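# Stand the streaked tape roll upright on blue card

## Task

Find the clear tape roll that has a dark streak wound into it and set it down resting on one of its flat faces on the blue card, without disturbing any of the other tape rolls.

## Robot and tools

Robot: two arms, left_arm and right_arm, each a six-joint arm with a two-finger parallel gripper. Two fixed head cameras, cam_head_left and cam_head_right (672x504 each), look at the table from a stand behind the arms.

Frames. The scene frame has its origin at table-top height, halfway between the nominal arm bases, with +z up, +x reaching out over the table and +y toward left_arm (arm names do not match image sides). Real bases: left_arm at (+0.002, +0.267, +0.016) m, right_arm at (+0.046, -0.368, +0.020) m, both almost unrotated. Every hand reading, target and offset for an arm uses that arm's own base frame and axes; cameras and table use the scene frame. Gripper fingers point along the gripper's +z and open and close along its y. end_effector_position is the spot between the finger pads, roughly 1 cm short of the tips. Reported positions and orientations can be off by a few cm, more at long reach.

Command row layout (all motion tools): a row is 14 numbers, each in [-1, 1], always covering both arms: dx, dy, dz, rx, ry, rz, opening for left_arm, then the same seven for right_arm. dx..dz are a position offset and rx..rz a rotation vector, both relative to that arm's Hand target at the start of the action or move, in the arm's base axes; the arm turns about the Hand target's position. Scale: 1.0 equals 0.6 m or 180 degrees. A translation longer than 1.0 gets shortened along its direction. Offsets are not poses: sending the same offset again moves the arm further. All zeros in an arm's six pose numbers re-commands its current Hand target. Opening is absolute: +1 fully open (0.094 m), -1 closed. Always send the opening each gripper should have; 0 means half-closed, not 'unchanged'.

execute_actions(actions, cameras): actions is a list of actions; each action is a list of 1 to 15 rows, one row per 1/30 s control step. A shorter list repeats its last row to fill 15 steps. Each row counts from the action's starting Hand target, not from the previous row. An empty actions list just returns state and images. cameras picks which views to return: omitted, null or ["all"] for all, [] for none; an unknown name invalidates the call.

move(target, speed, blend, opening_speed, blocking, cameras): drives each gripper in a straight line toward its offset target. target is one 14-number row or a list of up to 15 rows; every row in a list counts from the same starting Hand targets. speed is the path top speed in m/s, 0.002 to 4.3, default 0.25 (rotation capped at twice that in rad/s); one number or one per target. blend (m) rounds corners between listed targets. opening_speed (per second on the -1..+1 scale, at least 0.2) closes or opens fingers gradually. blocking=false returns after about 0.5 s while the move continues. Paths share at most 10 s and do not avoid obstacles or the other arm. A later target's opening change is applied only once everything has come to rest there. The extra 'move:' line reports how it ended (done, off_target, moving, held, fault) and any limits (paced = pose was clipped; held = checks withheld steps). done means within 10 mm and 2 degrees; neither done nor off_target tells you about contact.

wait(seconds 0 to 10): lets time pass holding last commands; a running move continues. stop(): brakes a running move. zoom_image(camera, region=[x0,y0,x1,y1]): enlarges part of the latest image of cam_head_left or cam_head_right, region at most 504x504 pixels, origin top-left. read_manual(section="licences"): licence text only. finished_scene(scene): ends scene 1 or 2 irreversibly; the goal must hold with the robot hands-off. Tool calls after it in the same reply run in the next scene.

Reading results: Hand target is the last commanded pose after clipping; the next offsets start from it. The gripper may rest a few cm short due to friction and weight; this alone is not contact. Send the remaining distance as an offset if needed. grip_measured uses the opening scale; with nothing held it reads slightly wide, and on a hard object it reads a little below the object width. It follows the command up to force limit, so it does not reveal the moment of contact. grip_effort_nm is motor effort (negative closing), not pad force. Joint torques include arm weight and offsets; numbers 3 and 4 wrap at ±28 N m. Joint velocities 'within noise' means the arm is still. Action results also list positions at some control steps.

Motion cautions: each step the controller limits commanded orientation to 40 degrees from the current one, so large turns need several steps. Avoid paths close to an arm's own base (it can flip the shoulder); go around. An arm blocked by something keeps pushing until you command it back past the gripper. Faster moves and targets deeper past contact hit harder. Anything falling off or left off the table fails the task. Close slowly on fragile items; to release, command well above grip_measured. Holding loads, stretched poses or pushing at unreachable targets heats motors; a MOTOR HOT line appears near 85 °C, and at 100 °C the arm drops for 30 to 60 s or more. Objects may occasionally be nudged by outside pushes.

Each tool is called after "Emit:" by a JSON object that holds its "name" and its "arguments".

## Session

Emit:
{"name": "execute_actions", "arguments": {"actions": []}}

Emit:
{"name": "zoom_image", "arguments": {"camera": "cam_head_left", "region": [150, 160, 500, 390]}}

Emit:
{"name": "zoom_image", "arguments": {"camera": "cam_head_right", "region": [150, 160, 500, 390]}}

Scene clock: 0.00 s.
left_arm: end_effector_position=(+0.0615, -0.3313, +0.1498) grip_measured=+1.000 grip_effort_nm=n/a end_effector_quat_wxyz=(+0.099, -0.178, +0.974, +0.104) | right_arm: end_effector_position=(+0.4679, -0.1245, +0.3705) grip_measured=+1.000 grip_effort_nm=n/a end_effector_quat_wxyz=(+0.475, -0.234, +0.820, -0.215)
Joint positions: left_arm=[-1.478 1.416 1.078 -1.461 -0.178 -1.859 0.094] | right_arm=[-0.312 1.024 1.01 -0.464 -0.147 -0.778 0.094]
Joint velocities: within noise
Joint torques (N m): no reading
Heat: left arm: hottest wrist pitch 32 °C; right arm: hottest waist 37 °C.
Hand target: left_arm +0.0620, -0.3373, +0.1526; +0.098, -0.178, +0.974, +0.100 | right_arm +0.4713, -0.1256, +0.3897; +0.488, -0.233, +0.811, -0.223
Tool commands: left_gripper/opening=+1.0 right_gripper/opening=+1.0

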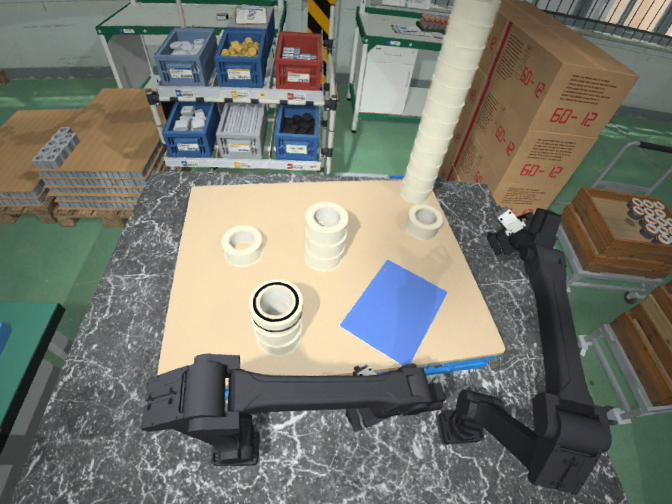

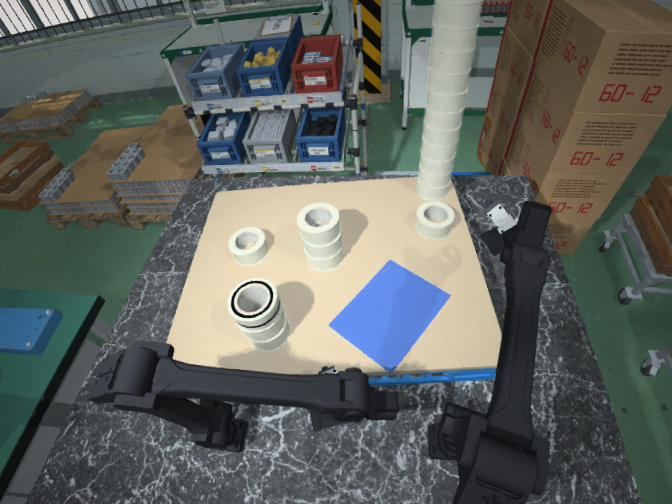

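Scaled by 1.440.

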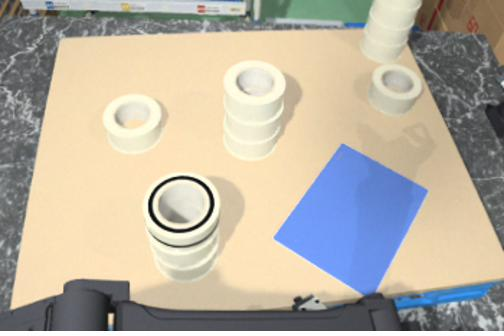

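Scaled by 1.440.

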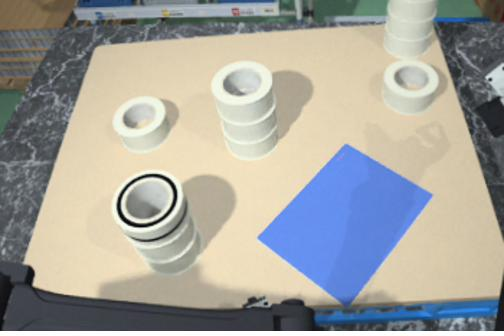

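Emit:
{"name": "move", "arguments": {"target": [[0.1,0,0.35,-0.019,-0.063,-0.092,1,0,0,0,0,0,0,1],[0.313,0.145,0.48,-0.038,-0.127,-0.184,0.6,0,0,0,0,0,0,1],[0.4,0.455,0.44,-0.038,-0.127,-0.184,0.6,0,0,0,0,0,0,1]], "speed": 0.15}}

Emit:
{"name": "zoom_image", "arguments": {"camera": "cam_head_left", "region": [200, 250, 340, 360]}}

Emit:
{"name": "zoom_image", "arguments": {"camera": "cam_head_right", "region": [180, 250, 320, 360]}}

Scene clock: 8.30 s.
left_arm: end_effector_position=(+0.3000, -0.0672, +0.4196) grip_measured=+0.603 grip_effort_nm=-0.149 end_effector_quat_wxyz=(+0.298, +0.083, +0.951, -0.028) | right_arm: end_effector_position=(+0.4679, -0.1245, +0.3705) grip_measured=+1.000 grip_effort_nm=0.017 end_effector_quat_wxyz=(+0.475, -0.234, +0.820, -0.215)
Joint positions: left_arm=[-0.237 0.845 1.29 -1.409 -0.031 -0.053 0.075] | right_arm=[-0.312 1.024 1.01 -0.464 -0.147 -0.778 0.094]
Joint velocities: within noise
Joint torques (N m): left_arm=[1.03 -3.19 8.61 2.47 0.16 0.18] | right_arm=[0.44 -7 13.39 1.69 -0.15 -0.01]
Heat: left arm: hottest elbow 32 °C; right arm: hottest waist 37 °C.
Hand target: left_arm +0.3020, -0.0643, +0.4165; +0.300, +0.084, +0.950, -0.026 | right_arm +0.4713, -0.1256, +0.3897; +0.488, -0.233, +0.811, -0.223
Off the commanded pose: left_arm 0.005 m, 0 deg | right_arm 0.020 m, 2 deg.
move: off_target (right_arm); target 2's new opening was sent with left_arm's hand 0.023 m and 3 deg from that target

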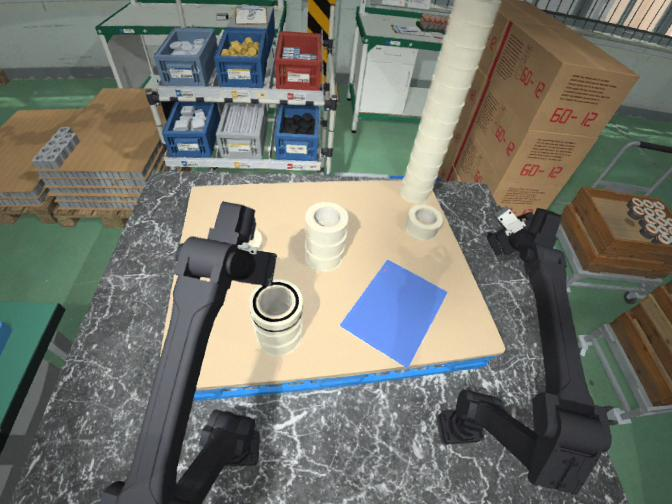

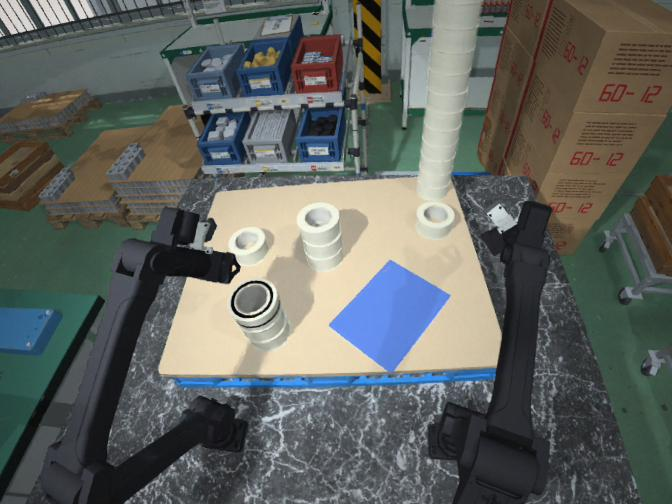

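Scaled by 3.600.

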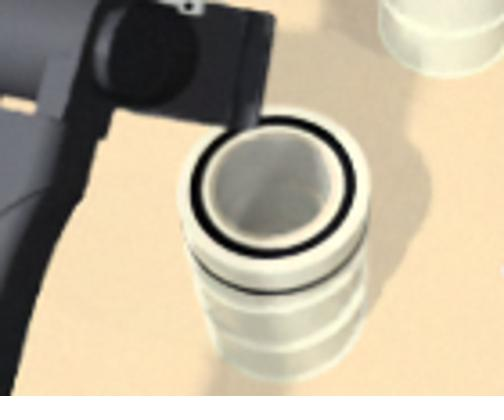

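Scaled by 3.600.

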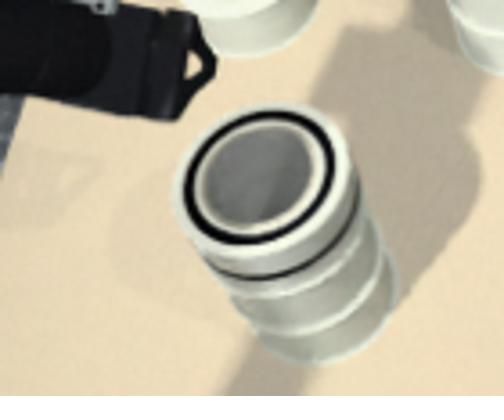

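Emit:
{"name": "move", "arguments": {"target": [-0.008,0,-0.135,0,0,0,0.6,0,0,0,0,0,0,1], "speed": 0.1}}

Emit:
{"name": "zoom_image", "arguments": {"camera": "cam_head_left", "region": [200, 250, 340, 360]}}

Emit:
{"name": "zoom_image", "arguments": {"camera": "cam_head_right", "region": [180, 250, 320, 360]}}

Scene clock: 10.17 s.
left_arm: end_effector_position=(+0.2967, -0.0664, +0.3380) grip_measured=+0.603 grip_effort_nm=-0.149 end_effector_quat_wxyz=(+0.296, +0.083, +0.951, -0.028) | right_arm: end_effector_position=(+0.4679, -0.1245, +0.3705) grip_measured=+1.000 grip_effort_nm=0.017 end_effector_quat_wxyz=(+0.475, -0.234, +0.820, -0.215)
Joint positions: left_arm=[-0.237 0.763 1.03 -1.235 -0.031 -0.052 0.075] | right_arm=[-0.312 1.024 1.01 -0.464 -0.147 -0.778 0.094]
Joint velocities: within noise
Joint torques (N m): left_arm=[0.5 -3.02 9.14 2.63 0.05 0.1] | right_arm=[0.44 -6.95 13.38 1.7 -0.15 -0.01]
Heat: left arm: hottest elbow 32 °C; right arm: hottest waist 37 °C.
Hand target: left_arm +0.2971, -0.0643, +0.3355; +0.300, +0.084, +0.950, -0.026 | right_arm +0.4713, -0.1256, +0.3897; +0.488, -0.233, +0.811, -0.223
Off the commanded pose: left_arm 0.003 m, 1 deg | right_arm 0.020 m, 2 deg.
move: off_target (right_arm)

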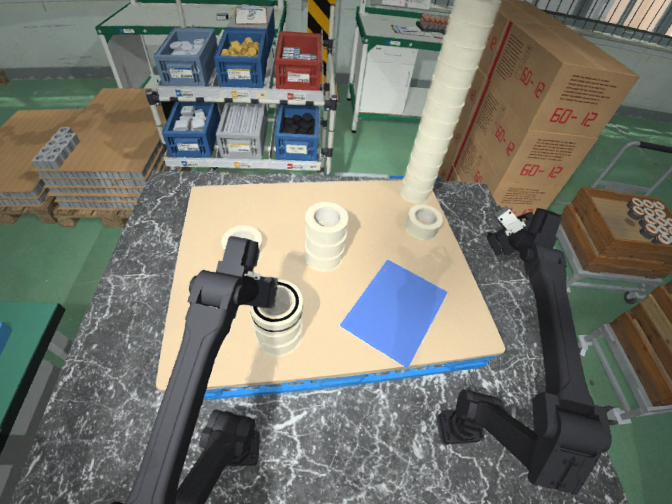

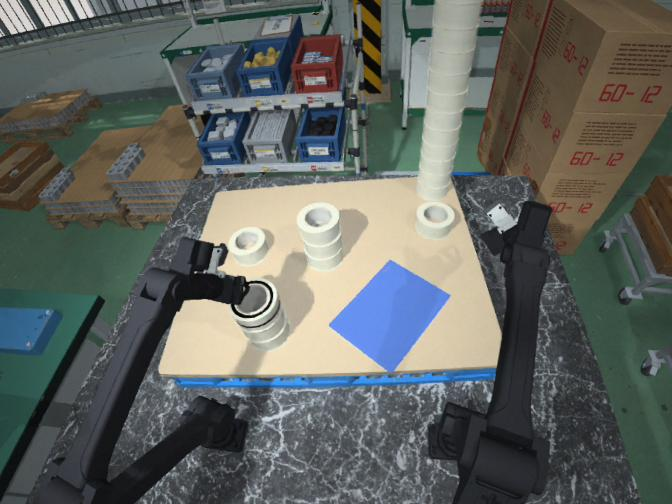

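Scaled by 3.600.

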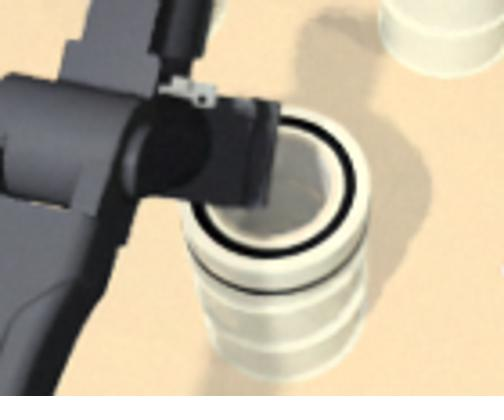

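Scaled by 3.600.

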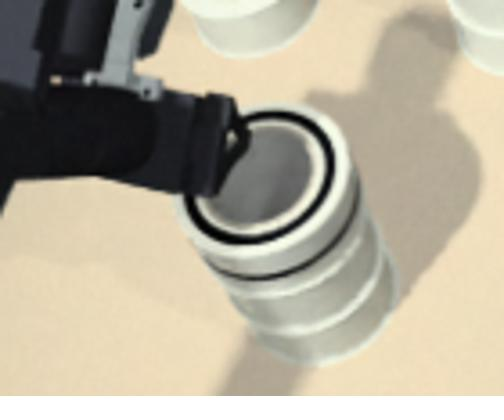

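Emit:
{"name": "move", "arguments": {"target": [[0,-0.015,-0.03,0,0,0,0.6,0,0,0,0,0,0,1],[0,-0.015,-0.09,0,0,0,0.6,0,0,0,0,0,0,1]], "speed": 0.05, "cameras": []}}

Emit:
{"name": "move", "arguments": {"target": [0,0,0,0,0,0,0.1,0,0,0,0,0,0,1], "opening_speed": 0.3}}

Emit:
{"name": "zoom_image", "arguments": {"camera": "cam_head_left", "region": [200, 250, 340, 360]}}

Emit:
{"name": "zoom_image", "arguments": {"camera": "cam_head_right", "region": [180, 250, 320, 360]}}

Scene clock: 12.23 s.
left_arm: end_effector_position=(+0.2994, -0.0705, +0.2886) grip_measured=+0.603 grip_effort_nm=-0.144 end_effector_quat_wxyz=(+0.303, +0.082, +0.949, -0.025) | right_arm: end_effector_position=(+0.4679, -0.1245, +0.3705) grip_measured=+1.000 grip_effort_nm=0.012 end_effector_quat_wxyz=(+0.475, -0.234, +0.820, -0.215)
Joint positions: left_arm=[-0.26 0.736 0.883 -1.103 -0.053 -0.071 0.075] | right_arm=[-0.312 1.024 1.01 -0.464 -0.147 -0.778 0.094]
Joint velocities: within noise
Joint torques (N m): left_arm=[-0.79 -2.61 8.91 2.33 -0.04 0] | right_arm=[0.44 -6.95 13.37 1.72 -0.15 -0.01]
Heat: left arm: hottest elbow 32 °C; right arm: hottest waist 37 °C.
Hand target: left_arm +0.2972, -0.0732, +0.2817; +0.300, +0.084, +0.950, -0.026 | right_arm +0.4713, -0.1256, +0.3897; +0.488, -0.233, +0.811, -0.223
Off the commanded pose: left_arm 0.008 m, 0 deg | right_arm 0.020 m, 2 deg.
move: off_target (right_arm)
No camera images: "cameras" was empty.

Scene clock: 14.20 s.
left_arm: end_effector_position=(+0.3002, -0.0717, +0.2890) grip_measured=+0.104 grip_effort_nm=-0.159 end_effector_quat_wxyz=(+0.305, +0.081, +0.949, -0.026) | right_arm: end_effector_position=(+0.4679, -0.1245, +0.3705) grip_measured=+1.000 grip_effort_nm=0.017 end_effector_quat_wxyz=(+0.475, -0.234, +0.820, -0.215)
Joint positions: left_arm=[-0.263 0.736 0.882 -1.097 -0.053 -0.075 0.052] | right_arm=[-0.312 1.024 1.01 -0.464 -0.147 -0.778 0.094]
Joint velocities: within noise
Joint torques (N m): left_arm=[-0.62 -2.78 8.94 2 -0.04 0] | right_arm=[0.5 -7 13.38 1.7 -0.15 -0.01]
Heat: left arm: hottest elbow 32 °C; right arm: hottest waist 37 °C.
Hand target: left_arm +0.2971, -0.0732, +0.2815; +0.300, +0.083, +0.950, -0.026 | right_arm +0.4713, -0.1256, +0.3897; +0.488, -0.233, +0.811, -0.223
Off the commanded pose: left_arm 0.008 m, 1 deg | right_arm 0.020 m, 2 deg.
move: off_target (right_arm)

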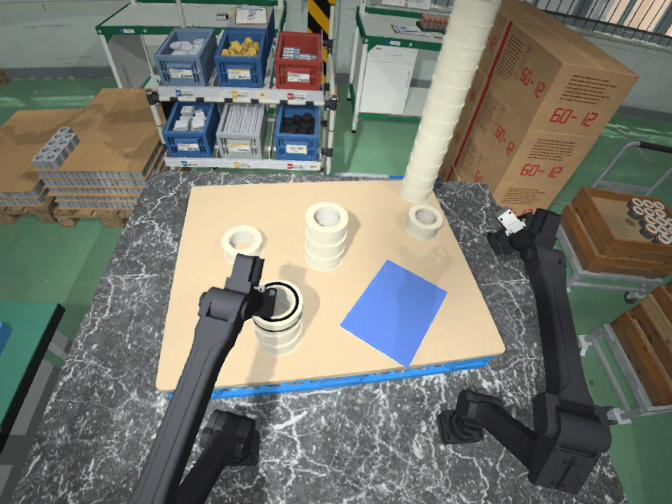

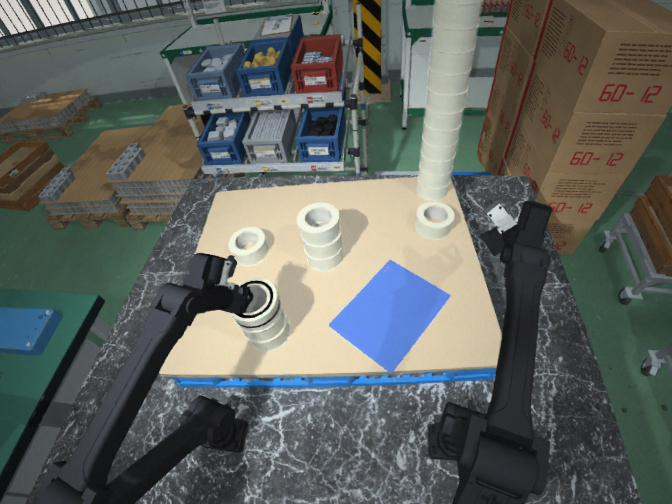

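Scaled by 3.600.

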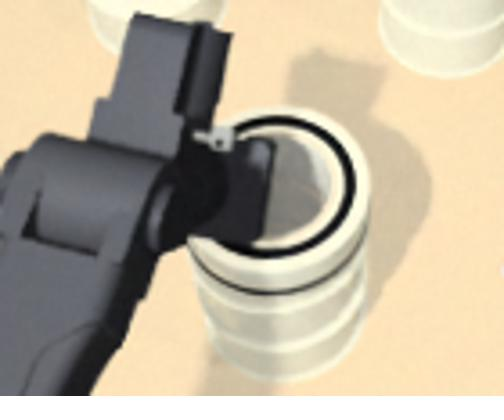

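Scaled by 3.600.

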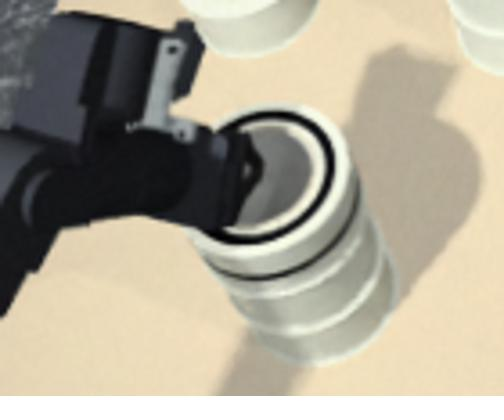

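Emit:
{"name": "move", "arguments": {"target": [0,0,0,0,0,0,-0.15,0,0,0,0,0,0,1], "opening_speed": 0.3}}

Emit:
{"name": "zoom_image", "arguments": {"camera": "cam_head_left", "region": [200, 250, 340, 360]}}

Emit:
{"name": "zoom_image", "arguments": {"camera": "cam_head_right", "region": [180, 250, 320, 360]}}

Scene clock: 15.60 s.
left_arm: end_effector_position=(+0.3005, -0.0720, +0.2898) grip_measured=-0.145 grip_effort_nm=-0.222 end_effector_quat_wxyz=(+0.307, +0.077, +0.948, -0.028) | right_arm: end_effector_position=(+0.4679, -0.1245, +0.3705) grip_measured=+1.000 grip_effort_nm=0.017 end_effector_quat_wxyz=(+0.475, -0.234, +0.820, -0.215)
Joint positions: left_arm=[-0.264 0.735 0.882 -1.094 -0.055 -0.085 0.04] | right_arm=[-0.312 1.024 1.01 -0.464 -0.147 -0.778 0.094]
Joint velocities: within noise
Joint torques (N m): left_arm=[-0.5 -2.67 8.94 1.92 0.04 0.11] | right_arm=[0.38 -7 13.38 1.7 -0.14 -0.01]
Heat: left arm: hottest elbow 32 °C; right arm: hottest waist 37 °C.
Hand target: left_arm +0.2971, -0.0732, +0.2816; +0.300, +0.084, +0.950, -0.026 | right_arm +0.4713, -0.1256, +0.3897; +0.488, -0.233, +0.811, -0.223
Off the commanded pose: left_arm 0.009 m, 1 deg | right_arm 0.020 m, 2 deg.
move: off_target (right_arm)

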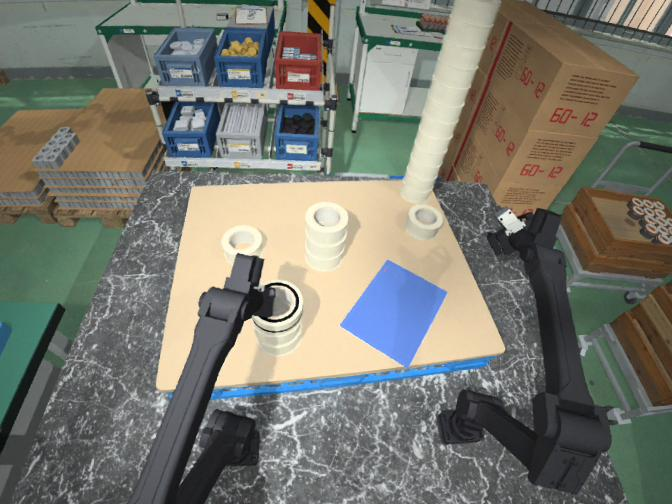

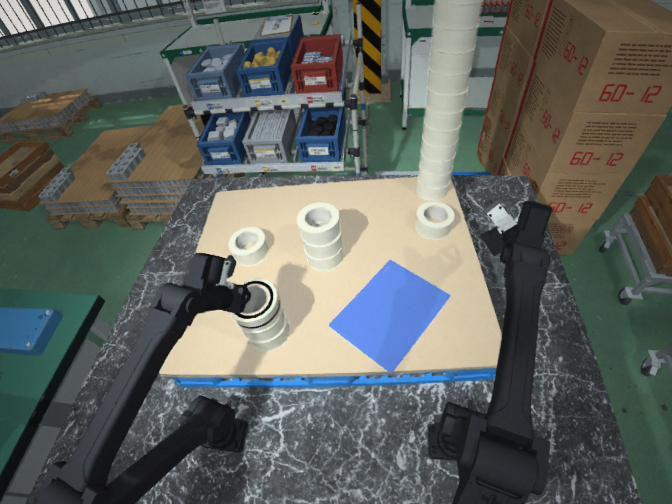

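Scaled by 3.600.

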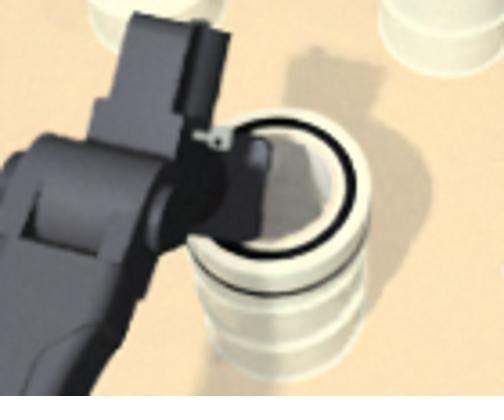

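Scaled by 3.600.

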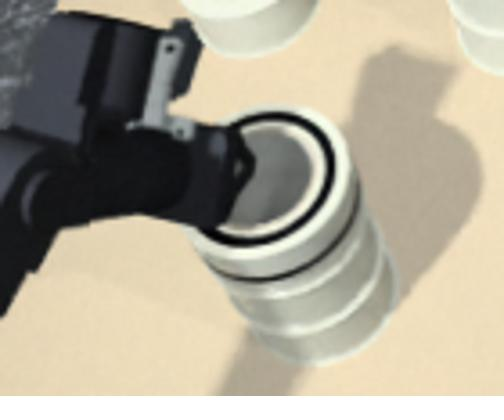

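Emit:
{"name": "move", "arguments": {"target": [0,0,0,0,0,0,-1,0,0,0,0,0,0,1], "opening_speed": 0.3, "cameras": []}}

Emit:
{"name": "move", "arguments": {"target": [[0.02,0.0,0.06,0,-0.02,0,-1,0,0,0,0,0,0,1],[0.015,0,0.14,0,-0.02,0,-1,0,0,0,0,0,0,1]], "speed": 0.05}}

Emit:
{"name": "zoom_image", "arguments": {"camera": "cam_head_left", "region": [200, 250, 340, 360]}}

Emit:
{"name": "zoom_image", "arguments": {"camera": "cam_head_right", "region": [180, 250, 320, 360]}}

Scene clock: 18.97 s.
left_arm: end_effector_position=(+0.3002, -0.0715, +0.2909) grip_measured=-0.260 grip_effort_nm=-1.048 end_effector_quat_wxyz=(+0.309, +0.077, +0.948, -0.027) | right_arm: end_effector_position=(+0.4679, -0.1245, +0.3705) grip_measured=+1.000 grip_effort_nm=0.012 end_effector_quat_wxyz=(+0.475, -0.234, +0.820, -0.215)
Joint positions: left_arm=[-0.264 0.731 0.882 -1.094 -0.057 -0.085 0.035] | right_arm=[-0.312 1.024 1.01 -0.464 -0.147 -0.778 0.094]
Joint velocities: within noise
Joint torques (N m): left_arm=[-0.56 -2.26 8.95 1.89 0.1 0.09] | right_arm=[0.38 -6.95 13.39 1.72 -0.15 -0.01]
Heat: left arm: hottest elbow 33 °C; right arm: hottest elbow 38 °C.
Hand target: left_arm +0.2971, -0.0732, +0.2815; +0.300, +0.083, +0.950, -0.026 | right_arm +0.4713, -0.1256, +0.3897; +0.488, -0.233, +0.811, -0.223
Off the commanded pose: left_arm 0.010 m, 1 deg | right_arm 0.020 m, 2 deg.
move: off_target (right_arm)
No camera images: "cameras" was empty.

Scene clock: 21.43 s.
left_arm: end_effector_position=(+0.2973, -0.0684, +0.3210) grip_measured=-0.319 grip_effort_nm=-1.043 end_effector_quat_wxyz=(+0.288, +0.084, +0.954, -0.014) | right_arm: end_effector_position=(+0.4679, -0.1245, +0.3705) grip_measured=+1.000 grip_effort_nm=0.017 end_effector_quat_wxyz=(+0.475, -0.234, +0.820, -0.215)
Joint positions: left_arm=[-0.264 0.768 0.993 -1.215 -0.07 -0.069 0.032] | right_arm=[-0.312 1.024 1.01 -0.464 -0.147 -0.778 0.094]
Joint velocities: within noise
Joint torques (N m): left_arm=[-0.44 -2.96 17.46 1.99 0.11 0.02] | right_arm=[0.44 -7 13.38 1.68 -0.15 -0.01]
Heat: left arm: hottest elbow 34 °C; right arm: hottest elbow 38 °C.
Hand target: left_arm +0.3061, -0.0732, +0.3658; +0.330, +0.084, +0.940, -0.023 | right_arm +0.4713, -0.1256, +0.3897; +0.488, -0.233, +0.811, -0.223
Off the commanded pose: left_arm 0.046 m, 5 deg | right_arm 0.020 m, 2 deg.
move: off_target (left_arm, right_arm)

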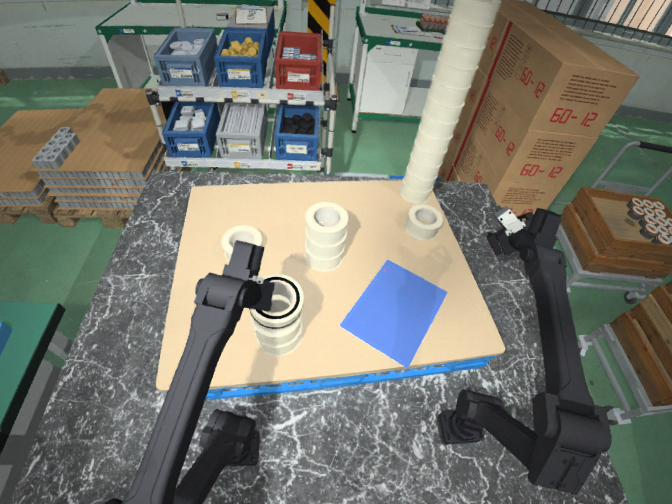

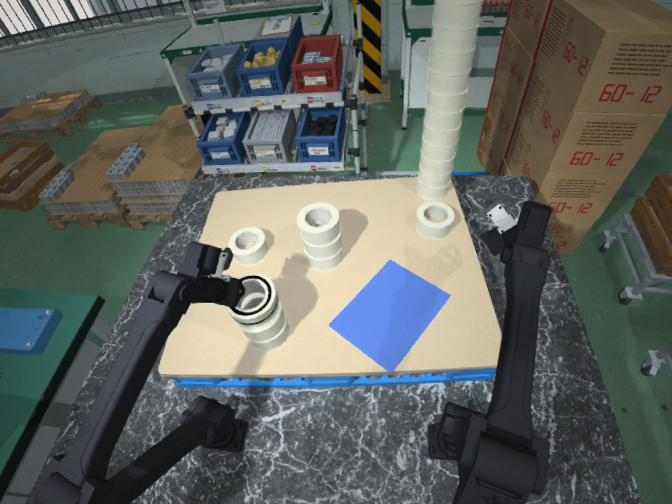

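Scaled by 3.600.

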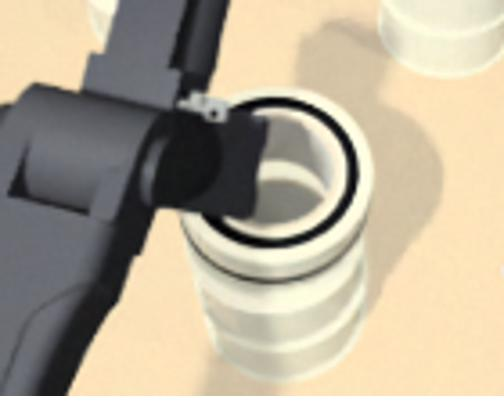

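Scaled by 3.600.

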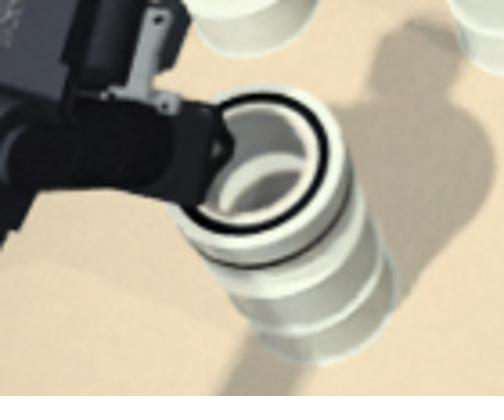

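Emit:
{"name": "move", "arguments": {"target": [[0,0,0.19,0,0,0,-1,0,0,0,0,0,0,1],[0.107,-0.295,0.19,0,0,-0.12,-1,0,0,0,0,0,0,1],[0.148,-0.623,0.19,0,0,-0.25,-1,0,0,0,0,0,0,1]], "speed": 0.12, "blend": [0.02,0.06,0]}}

Emit:
{"name": "zoom_image", "arguments": {"camera": "cam_head_left", "region": [300, 230, 480, 380]}}

Emit:
{"name": "zoom_image", "arguments": {"camera": "cam_head_right", "region": [300, 230, 480, 380]}}

Scene clock: 27.13 s.
left_arm: end_effector_position=(+0.3963, -0.4400, +0.4327) grip_measured=-0.320 grip_effort_nm=-1.043 end_effector_quat_wxyz=(+0.257, +0.438, +0.852, -0.130) | right_arm: end_effector_position=(+0.4679, -0.1245, +0.3705) grip_measured=+1.000 grip_effort_nm=0.017 end_effector_quat_wxyz=(+0.475, -0.234, +0.820, -0.215)
Joint positions: left_arm=[-0.816 1.592 1.946 -1.344 0.07 0.112 0.032] | right_arm=[-0.312 1.024 1.01 -0.464 -0.147 -0.778 0.094]
Joint velocities: within noise
Joint torques (N m): left_arm=[-0.5 -15.56 17.07 2.02 0.45 0.05] | right_arm=[0.5 -7 13.37 1.7 -0.15 -0.01]
Heat: left arm: hottest elbow 35 °C; right arm: hottest elbow 40 °C.
Hand target: left_arm +0.3950, -0.4471, +0.4794; +0.296, +0.438, +0.836, -0.148 | right_arm +0.4713, -0.1256, +0.3897; +0.488, -0.233, +0.811, -0.223
Off the commanded pose: left_arm 0.048 m, 5 deg | right_arm 0.020 m, 2 deg.
move: off_target (left_arm, right_arm)

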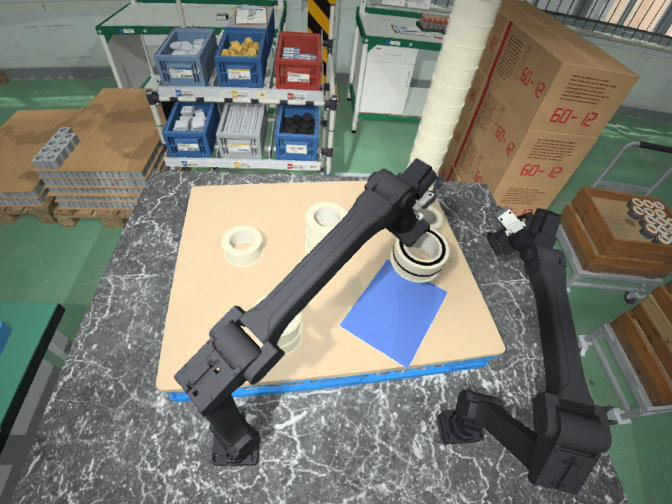

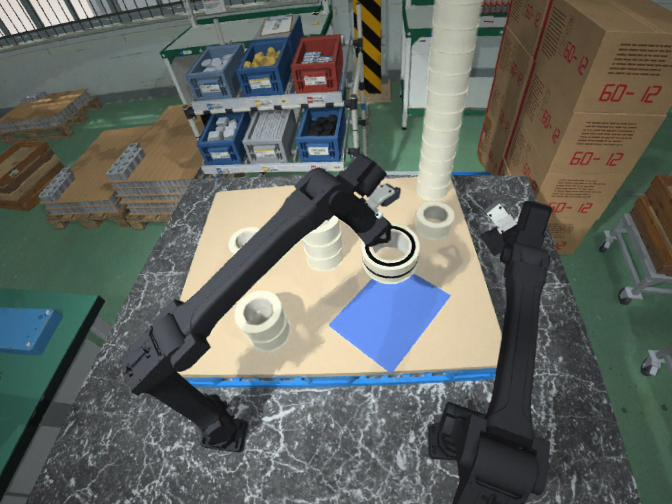

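Scaled by 2.800.

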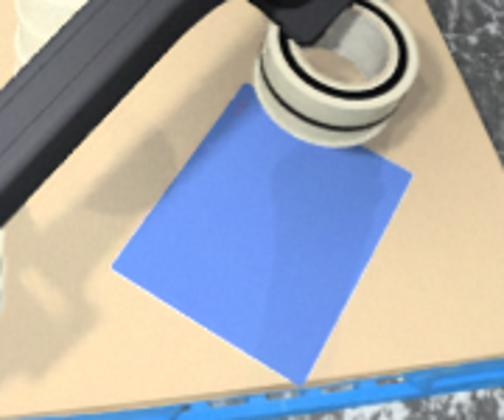

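Scaled by 2.800.

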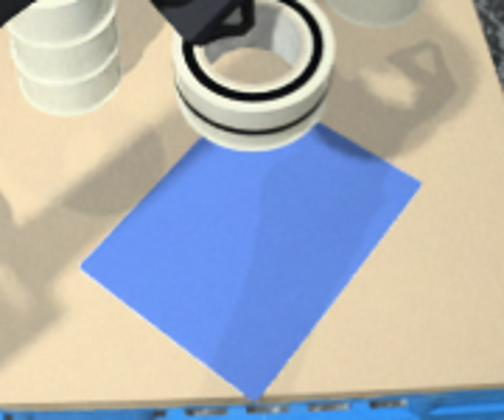

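Emit:
{"name": "move", "arguments": {"target": [0,0,-0.37,0,0,0,-1,0,0,0,0,0,0,1], "speed": 0.1}}

Emit:
{"name": "zoom_image", "arguments": {"camera": "cam_head_left", "region": [300, 230, 480, 380]}}

Emit:
{"name": "zoom_image", "arguments": {"camera": "cam_head_right", "region": [300, 230, 480, 380]}}

Scene clock: 30.33 s.
left_arm: end_effector_position=(+0.3960, -0.4400, +0.2340) grip_measured=-0.320 grip_effort_nm=-1.043 end_effector_quat_wxyz=(+0.270, +0.437, +0.847, -0.135) | right_arm: end_effector_position=(+0.4679, -0.1245, +0.3705) grip_measured=+1.000 grip_effort_nm=0.012 end_effector_quat_wxyz=(+0.475, -0.234, +0.820, -0.215)
Joint positions: left_arm=[-0.816 1.533 1.337 -0.766 0.07 0.113 0.032] | right_arm=[-0.312 1.024 1.01 -0.464 -0.147 -0.778 0.094]
Joint velocities: within noise
Joint torques (N m): left_arm=[-0.44 -16.32 10.93 3.07 0.42 0.05] | right_arm=[0.38 -6.95 13.37 1.68 -0.15 -0.01]
Heat: left arm: hottest elbow 36 °C; right arm: hottest elbow 40 °C.
Hand target: left_arm +0.3950, -0.4471, +0.2576; +0.296, +0.438, +0.836, -0.148 | right_arm +0.4713, -0.1256, +0.3897; +0.488, -0.233, +0.811, -0.223
Off the commanded pose: left_arm 0.025 m, 4 deg | right_arm 0.020 m, 2 deg.
move: off_target (left_arm, right_arm)

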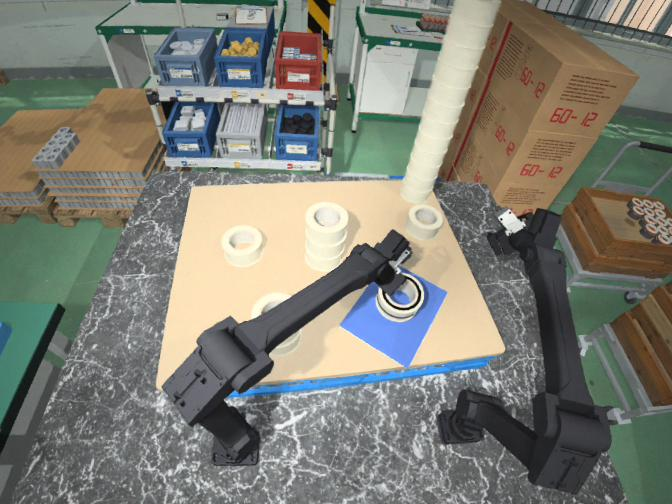

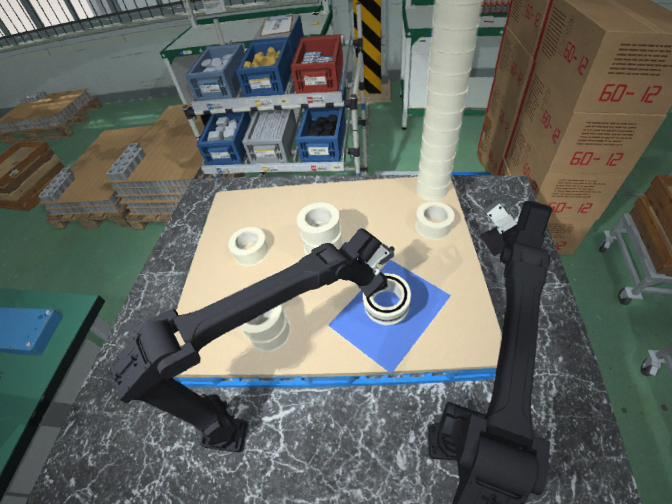

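Scaled by 2.800.

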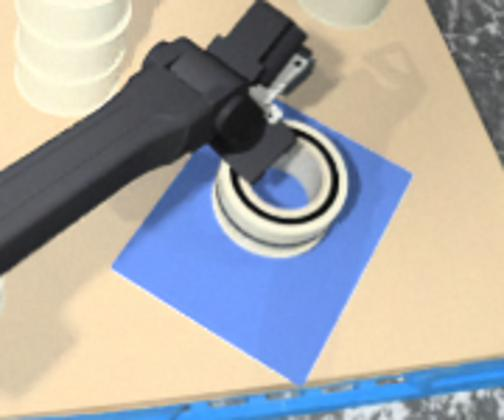

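Scaled by 2.800.

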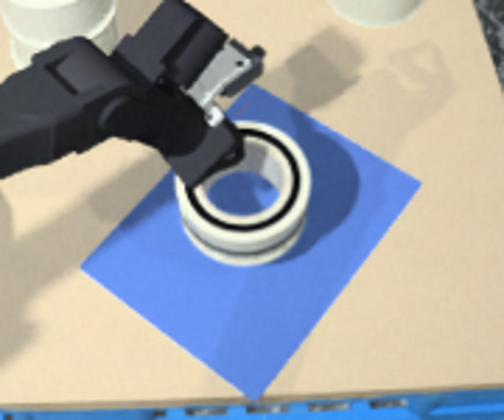

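Emit:
{"name": "move", "arguments": {"target": [0.025,0,-0.08,0,0,0,-1,0,0,0,0,0,0,1], "speed": 0.05, "cameras": []}}

Emit:
{"name": "move", "arguments": {"target": [0,0,-0.03,0,0,0,-1,0,0,0,0,0,0,1], "speed": 0.03}}

Emit:
{"name": "zoom_image", "arguments": {"camera": "cam_head_left", "region": [300, 230, 480, 380]}}

Emit:
{"name": "zoom_image", "arguments": {"camera": "cam_head_right", "region": [300, 230, 480, 380]}}

Scene clock: 32.33 s.
left_arm: end_effector_position=(+0.4007, -0.4456, +0.1948) grip_measured=-0.320 grip_effort_nm=-1.043 end_effector_quat_wxyz=(+0.275, +0.444, +0.841, -0.140) | right_arm: end_effector_position=(+0.4679, -0.1245, +0.3705) grip_measured=+1.000 grip_effort_nm=0.017 end_effector_quat_wxyz=(+0.475, -0.234, +0.820, -0.215)
Joint positions: left_arm=[-0.814 1.571 1.27 -0.647 0.083 0.131 0.032] | right_arm=[-0.312 1.024 1.01 -0.464 -0.147 -0.778 0.094]
Joint velocities: within noise
Joint torques (N m): left_arm=[1.14 -15.33 10.78 3.1 0.43 0.03] | right_arm=[0.44 -7 13.37 1.7 -0.15 -0.01]
Heat: left arm: hottest elbow 36 °C; right arm: hottest elbow 41 °C.
Hand target: left_arm +0.4100, -0.4471, +0.2097; +0.296, +0.438, +0.836, -0.148 | right_arm +0.4713, -0.1256, +0.3897; +0.488, -0.233, +0.811, -0.223
Off the commanded pose: left_arm 0.017 m, 3 deg | right_arm 0.020 m, 2 deg.
move: off_target (left_arm, right_arm)
No camera images: "cameras" was empty.

Scene clock: 33.37 s.
left_arm: end_effector_position=(+0.4012, -0.4466, +0.1865) grip_measured=-0.320 grip_effort_nm=-1.048 end_effector_quat_wxyz=(+0.281, +0.444, +0.839, -0.144) | right_arm: end_effector_position=(+0.4679, -0.1245, +0.3705) grip_measured=+1.000 grip_effort_nm=0.017 end_effector_quat_wxyz=(+0.475, -0.234, +0.820, -0.215)
Joint positions: left_arm=[-0.813 1.575 1.246 -0.604 0.087 0.131 0.032] | right_arm=[-0.312 1.024 1.01 -0.464 -0.147 -0.778 0.094]
Joint velocities: within noise
Joint torques (N m): left_arm=[0.97 -14.74 9.99 3.21 0.25 0.04] | right_arm=[0.32 -6.95 13.38 1.69 -0.15 -0.01]
Heat: left arm: hottest elbow 36 °C; right arm: hottest elbow 41 °C.
Hand target: left_arm +0.4099, -0.4471, +0.1914; +0.296, +0.438, +0.836, -0.148 | right_arm +0.4713, -0.1256, +0.3897; +0.488, -0.233, +0.811, -0.223
Off the commanded pose: left_arm 0.010 m, 2 deg | right_arm 0.020 m, 2 deg.
move: off_target (right_arm)

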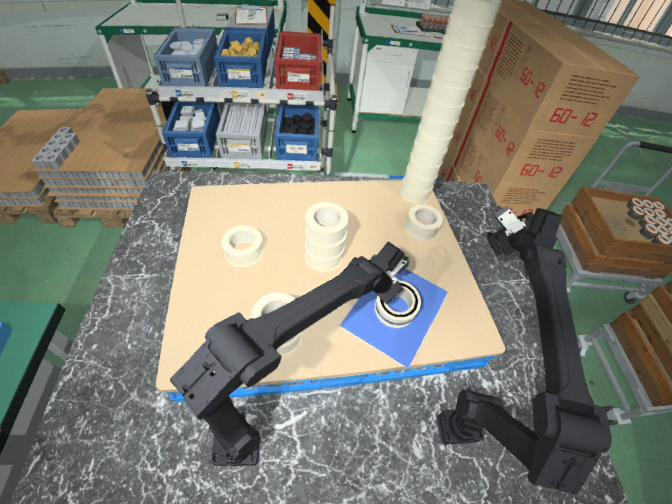

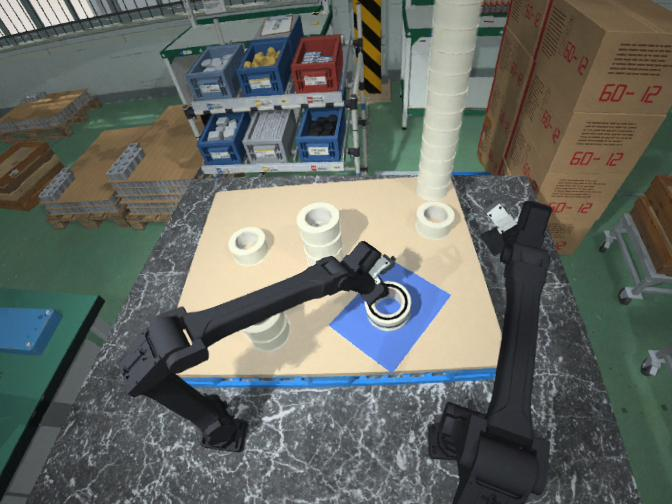

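Scaled by 2.800.

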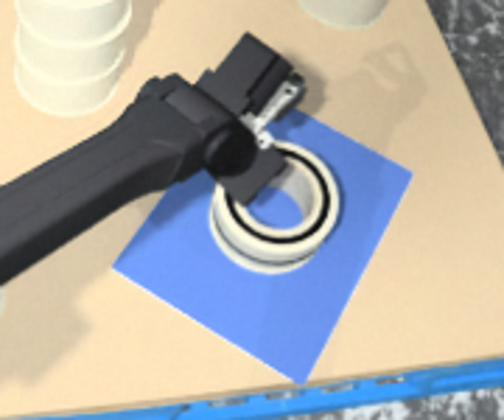

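Scaled by 2.800.

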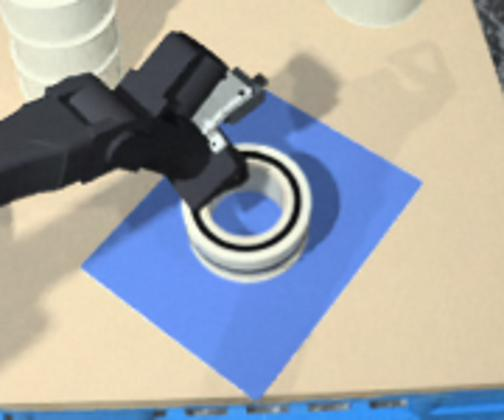

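Emit:
{"name": "move", "arguments": {"target": [0,0,-0.025,0,0,0,-1,0,0,0,0,0,0,1], "speed": 0.03, "cameras": []}}

Emit:
{"name": "move", "arguments": {"target": [0,0,-0.02,0,0,0,-1,0,0,0,0,0,0,1], "speed": 0.03}}

Emit:
{"name": "zoom_image", "arguments": {"camera": "cam_head_right", "region": [300, 230, 480, 380]}}

Scene clock: 34.63 s.
left_arm: end_effector_position=(+0.4031, -0.4496, +0.1860) grip_measured=-0.321 grip_effort_nm=-1.043 end_effector_quat_wxyz=(+0.292, +0.443, +0.835, -0.150) | right_arm: end_effector_position=(+0.4679, -0.1245, +0.3705) grip_measured=+1.000 grip_effort_nm=0.012 end_effector_quat_wxyz=(+0.475, -0.234, +0.820, -0.215)
Joint positions: left_arm=[-0.812 1.575 1.234 -0.566 0.093 0.131 0.032] | right_arm=[-0.312 1.024 1.01 -0.464 -0.147 -0.778 0.094]
Joint velocities: within noise
Joint torques (N m): left_arm=[0.85 -13.63 8.87 3.26 0.02 0.02] | right_arm=[0.38 -7 13.37 1.68 -0.15 -0.01]
Heat: left arm: hottest elbow 36 °C; right arm: hottest elbow 41 °C.
Hand target: left_arm +0.4100, -0.4471, +0.1765; +0.296, +0.438, +0.836, -0.148 | right_arm +0.4713, -0.1256, +0.3897; +0.488, -0.233, +0.811, -0.223
Off the commanded pose: left_arm 0.012 m, 1 deg | right_arm 0.020 m, 2 deg.
move: off_target (left_arm, right_arm)
No camera images: "cameras" was empty.

Scene clock: 35.50 s.
left_arm: end_effector_position=(+0.4023, -0.4494, +0.1861) grip_measured=-0.321 grip_effort_nm=-1.043 end_effector_quat_wxyz=(+0.299, +0.442, +0.831, -0.154) | right_arm: end_effector_position=(+0.4679, -0.1245, +0.3705) grip_measured=+1.000 grip_effort_nm=0.012 end_effector_quat_wxyz=(+0.475, -0.234, +0.820, -0.215)
Joint positions: left_arm=[-0.812 1.568 1.217 -0.54 0.096 0.131 0.032] | right_arm=[-0.312 1.024 1.01 -0.464 -0.147 -0.778 0.094]
Joint velocities: within noise
Joint torques (N m): left_arm=[1.03 -12.1 8.61 3.58 -0.1 0.04] | right_arm=[0.38 -7.06 13.38 1.7 -0.15 -0.01]
Heat: left arm: hottest elbow 36 °C; right arm: hottest elbow 42 °C.
Hand target: left_arm +0.4100, -0.4470, +0.1645; +0.296, +0.438, +0.836, -0.148 | right_arm +0.4713, -0.1256, +0.3897; +0.488, -0.233, +0.811, -0.223
Off the commanded pose: left_arm 0.023 m, 1 deg | right_arm 0.020 m, 2 deg.
move: off_target (left_arm, right_arm)

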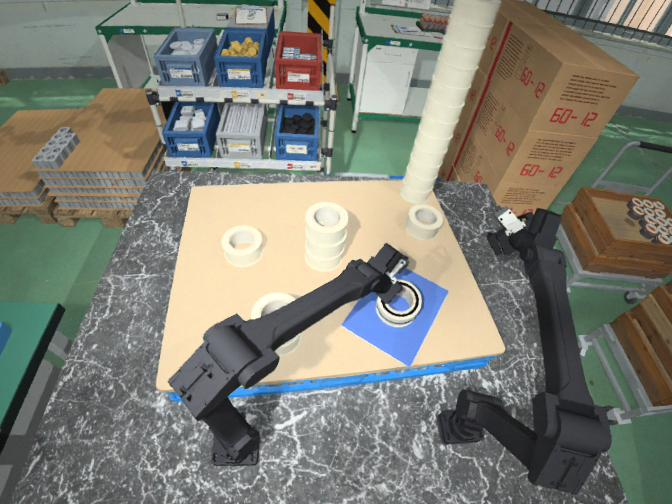

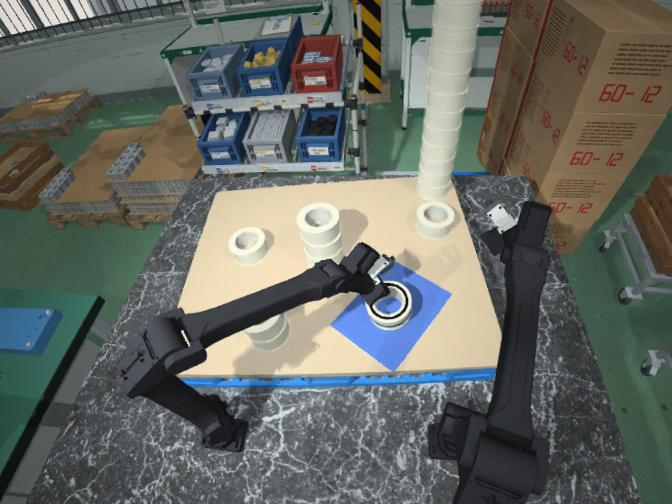

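Scaled by 2.800.

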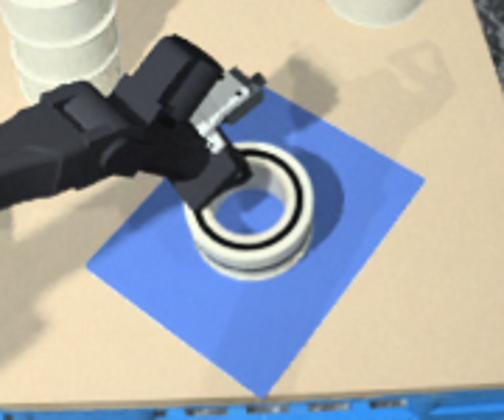

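Emit:
{"name": "move", "arguments": {"target": [0,0,0.01,0,0,0,0.1,0,0,0,0,0,0,1], "opening_speed": 0.3, "cameras": []}}

Emit:
{"name": "move", "arguments": {"target": [0,0,0,0,0,0,0.35,0,0,0,0,0,0,1], "opening_speed": 0.3}}

Emit:
{"name": "zoom_image", "arguments": {"camera": "cam_head_right", "region": [300, 230, 480, 380]}}

Scene clock: 39.70 s.
left_arm: end_effector_position=(+0.4046, -0.4503, +0.1856) grip_measured=+0.097 grip_effort_nm=0.120 end_effector_quat_wxyz=(+0.303, +0.440, +0.832, -0.153) | right_arm: end_effector_position=(+0.4679, -0.1245, +0.3705) grip_measured=+1.000 grip_effort_nm=0.017 end_effector_quat_wxyz=(+0.475, -0.234, +0.820, -0.215)
Joint positions: left_arm=[-0.812 1.571 1.217 -0.529 0.09 0.128 0.052] | right_arm=[-0.312 1.024 1.01 -0.464 -0.147 -0.778 0.094]
Joint velocities: within noise
Joint torques (N m): left_arm=[0.97 -13.16 9.32 2.47 0.17 0.04] | right_arm=[0.44 -7.06 13.37 1.69 -0.15 0]
Heat: left arm: hottest elbow 36 °C; right arm: hottest elbow 42 °C.
Hand target: left_arm +0.4099, -0.4471, +0.1706; +0.296, +0.438, +0.836, -0.148 | right_arm +0.4713, -0.1256, +0.3897; +0.488, -0.233, +0.811, -0.223
Off the commanded pose: left_arm 0.016 m, 1 deg | right_arm 0.020 m, 2 deg.
move: off_target (left_arm, right_arm)
No camera images: "cameras" was empty.

Scene clock: 40.83 s.
left_arm: end_effector_position=(+0.4046, -0.4503, +0.1856) grip_measured=+0.347 grip_effort_nm=0.120 end_effector_quat_wxyz=(+0.303, +0.440, +0.832, -0.153) | right_arm: end_effector_position=(+0.4679, -0.1245, +0.3705) grip_measured=+1.000 grip_effort_nm=0.017 end_effector_quat_wxyz=(+0.475, -0.234, +0.820, -0.215)
Joint positions: left_arm=[-0.812 1.571 1.217 -0.529 0.09 0.128 0.063] | right_arm=[-0.312 1.024 1.01 -0.464 -0.147 -0.778 0.094]
Joint velocities: within noise
Joint torques (N m): left_arm=[0.97 -13.04 9.33 2.44 0.16 0.07] | right_arm=[0.44 -6.95 13.37 1.69 -0.15 -0.01]
Heat: left arm: hottest elbow 36 °C; right arm: hottest elbow 43 °C.
Hand target: left_arm +0.4099, -0.4471, +0.1706; +0.296, +0.438, +0.836, -0.148 | right_arm +0.4713, -0.1256, +0.3897; +0.488, -0.233, +0.811, -0.223
Off the commanded pose: left_arm 0.016 m, 1 deg | right_arm 0.020 m, 2 deg.
move: off_target (left_arm, right_arm)

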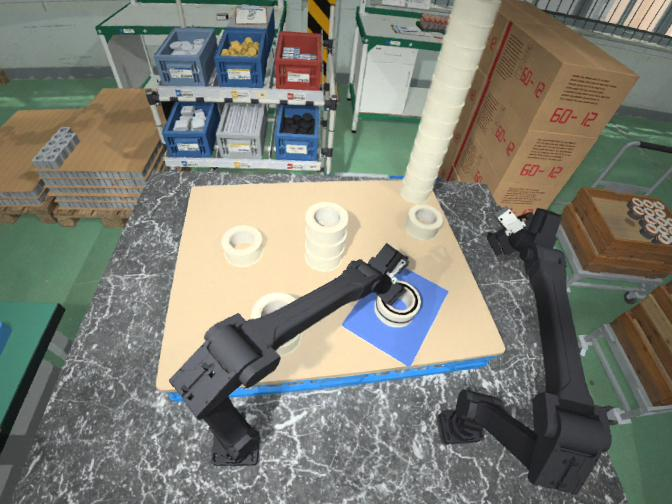

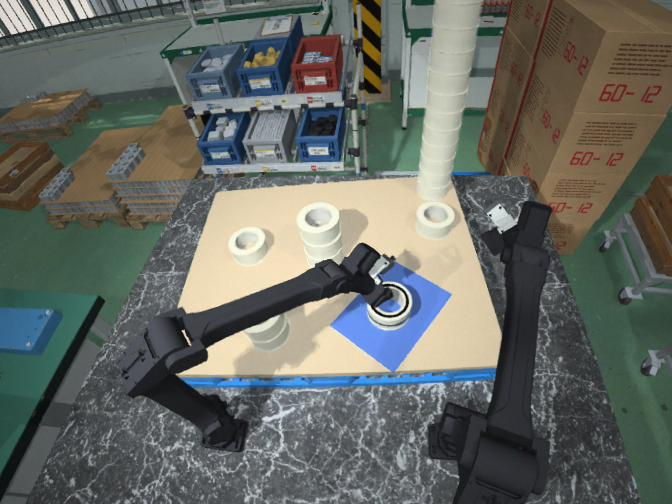

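Scaled by 2.800.

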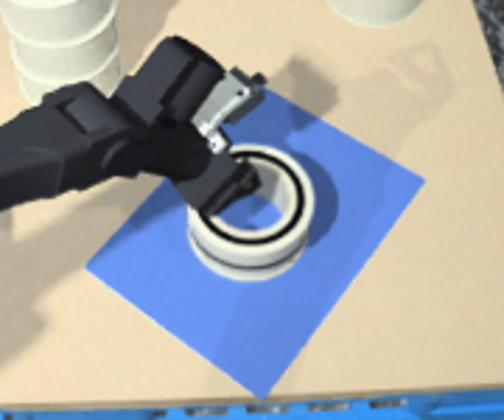

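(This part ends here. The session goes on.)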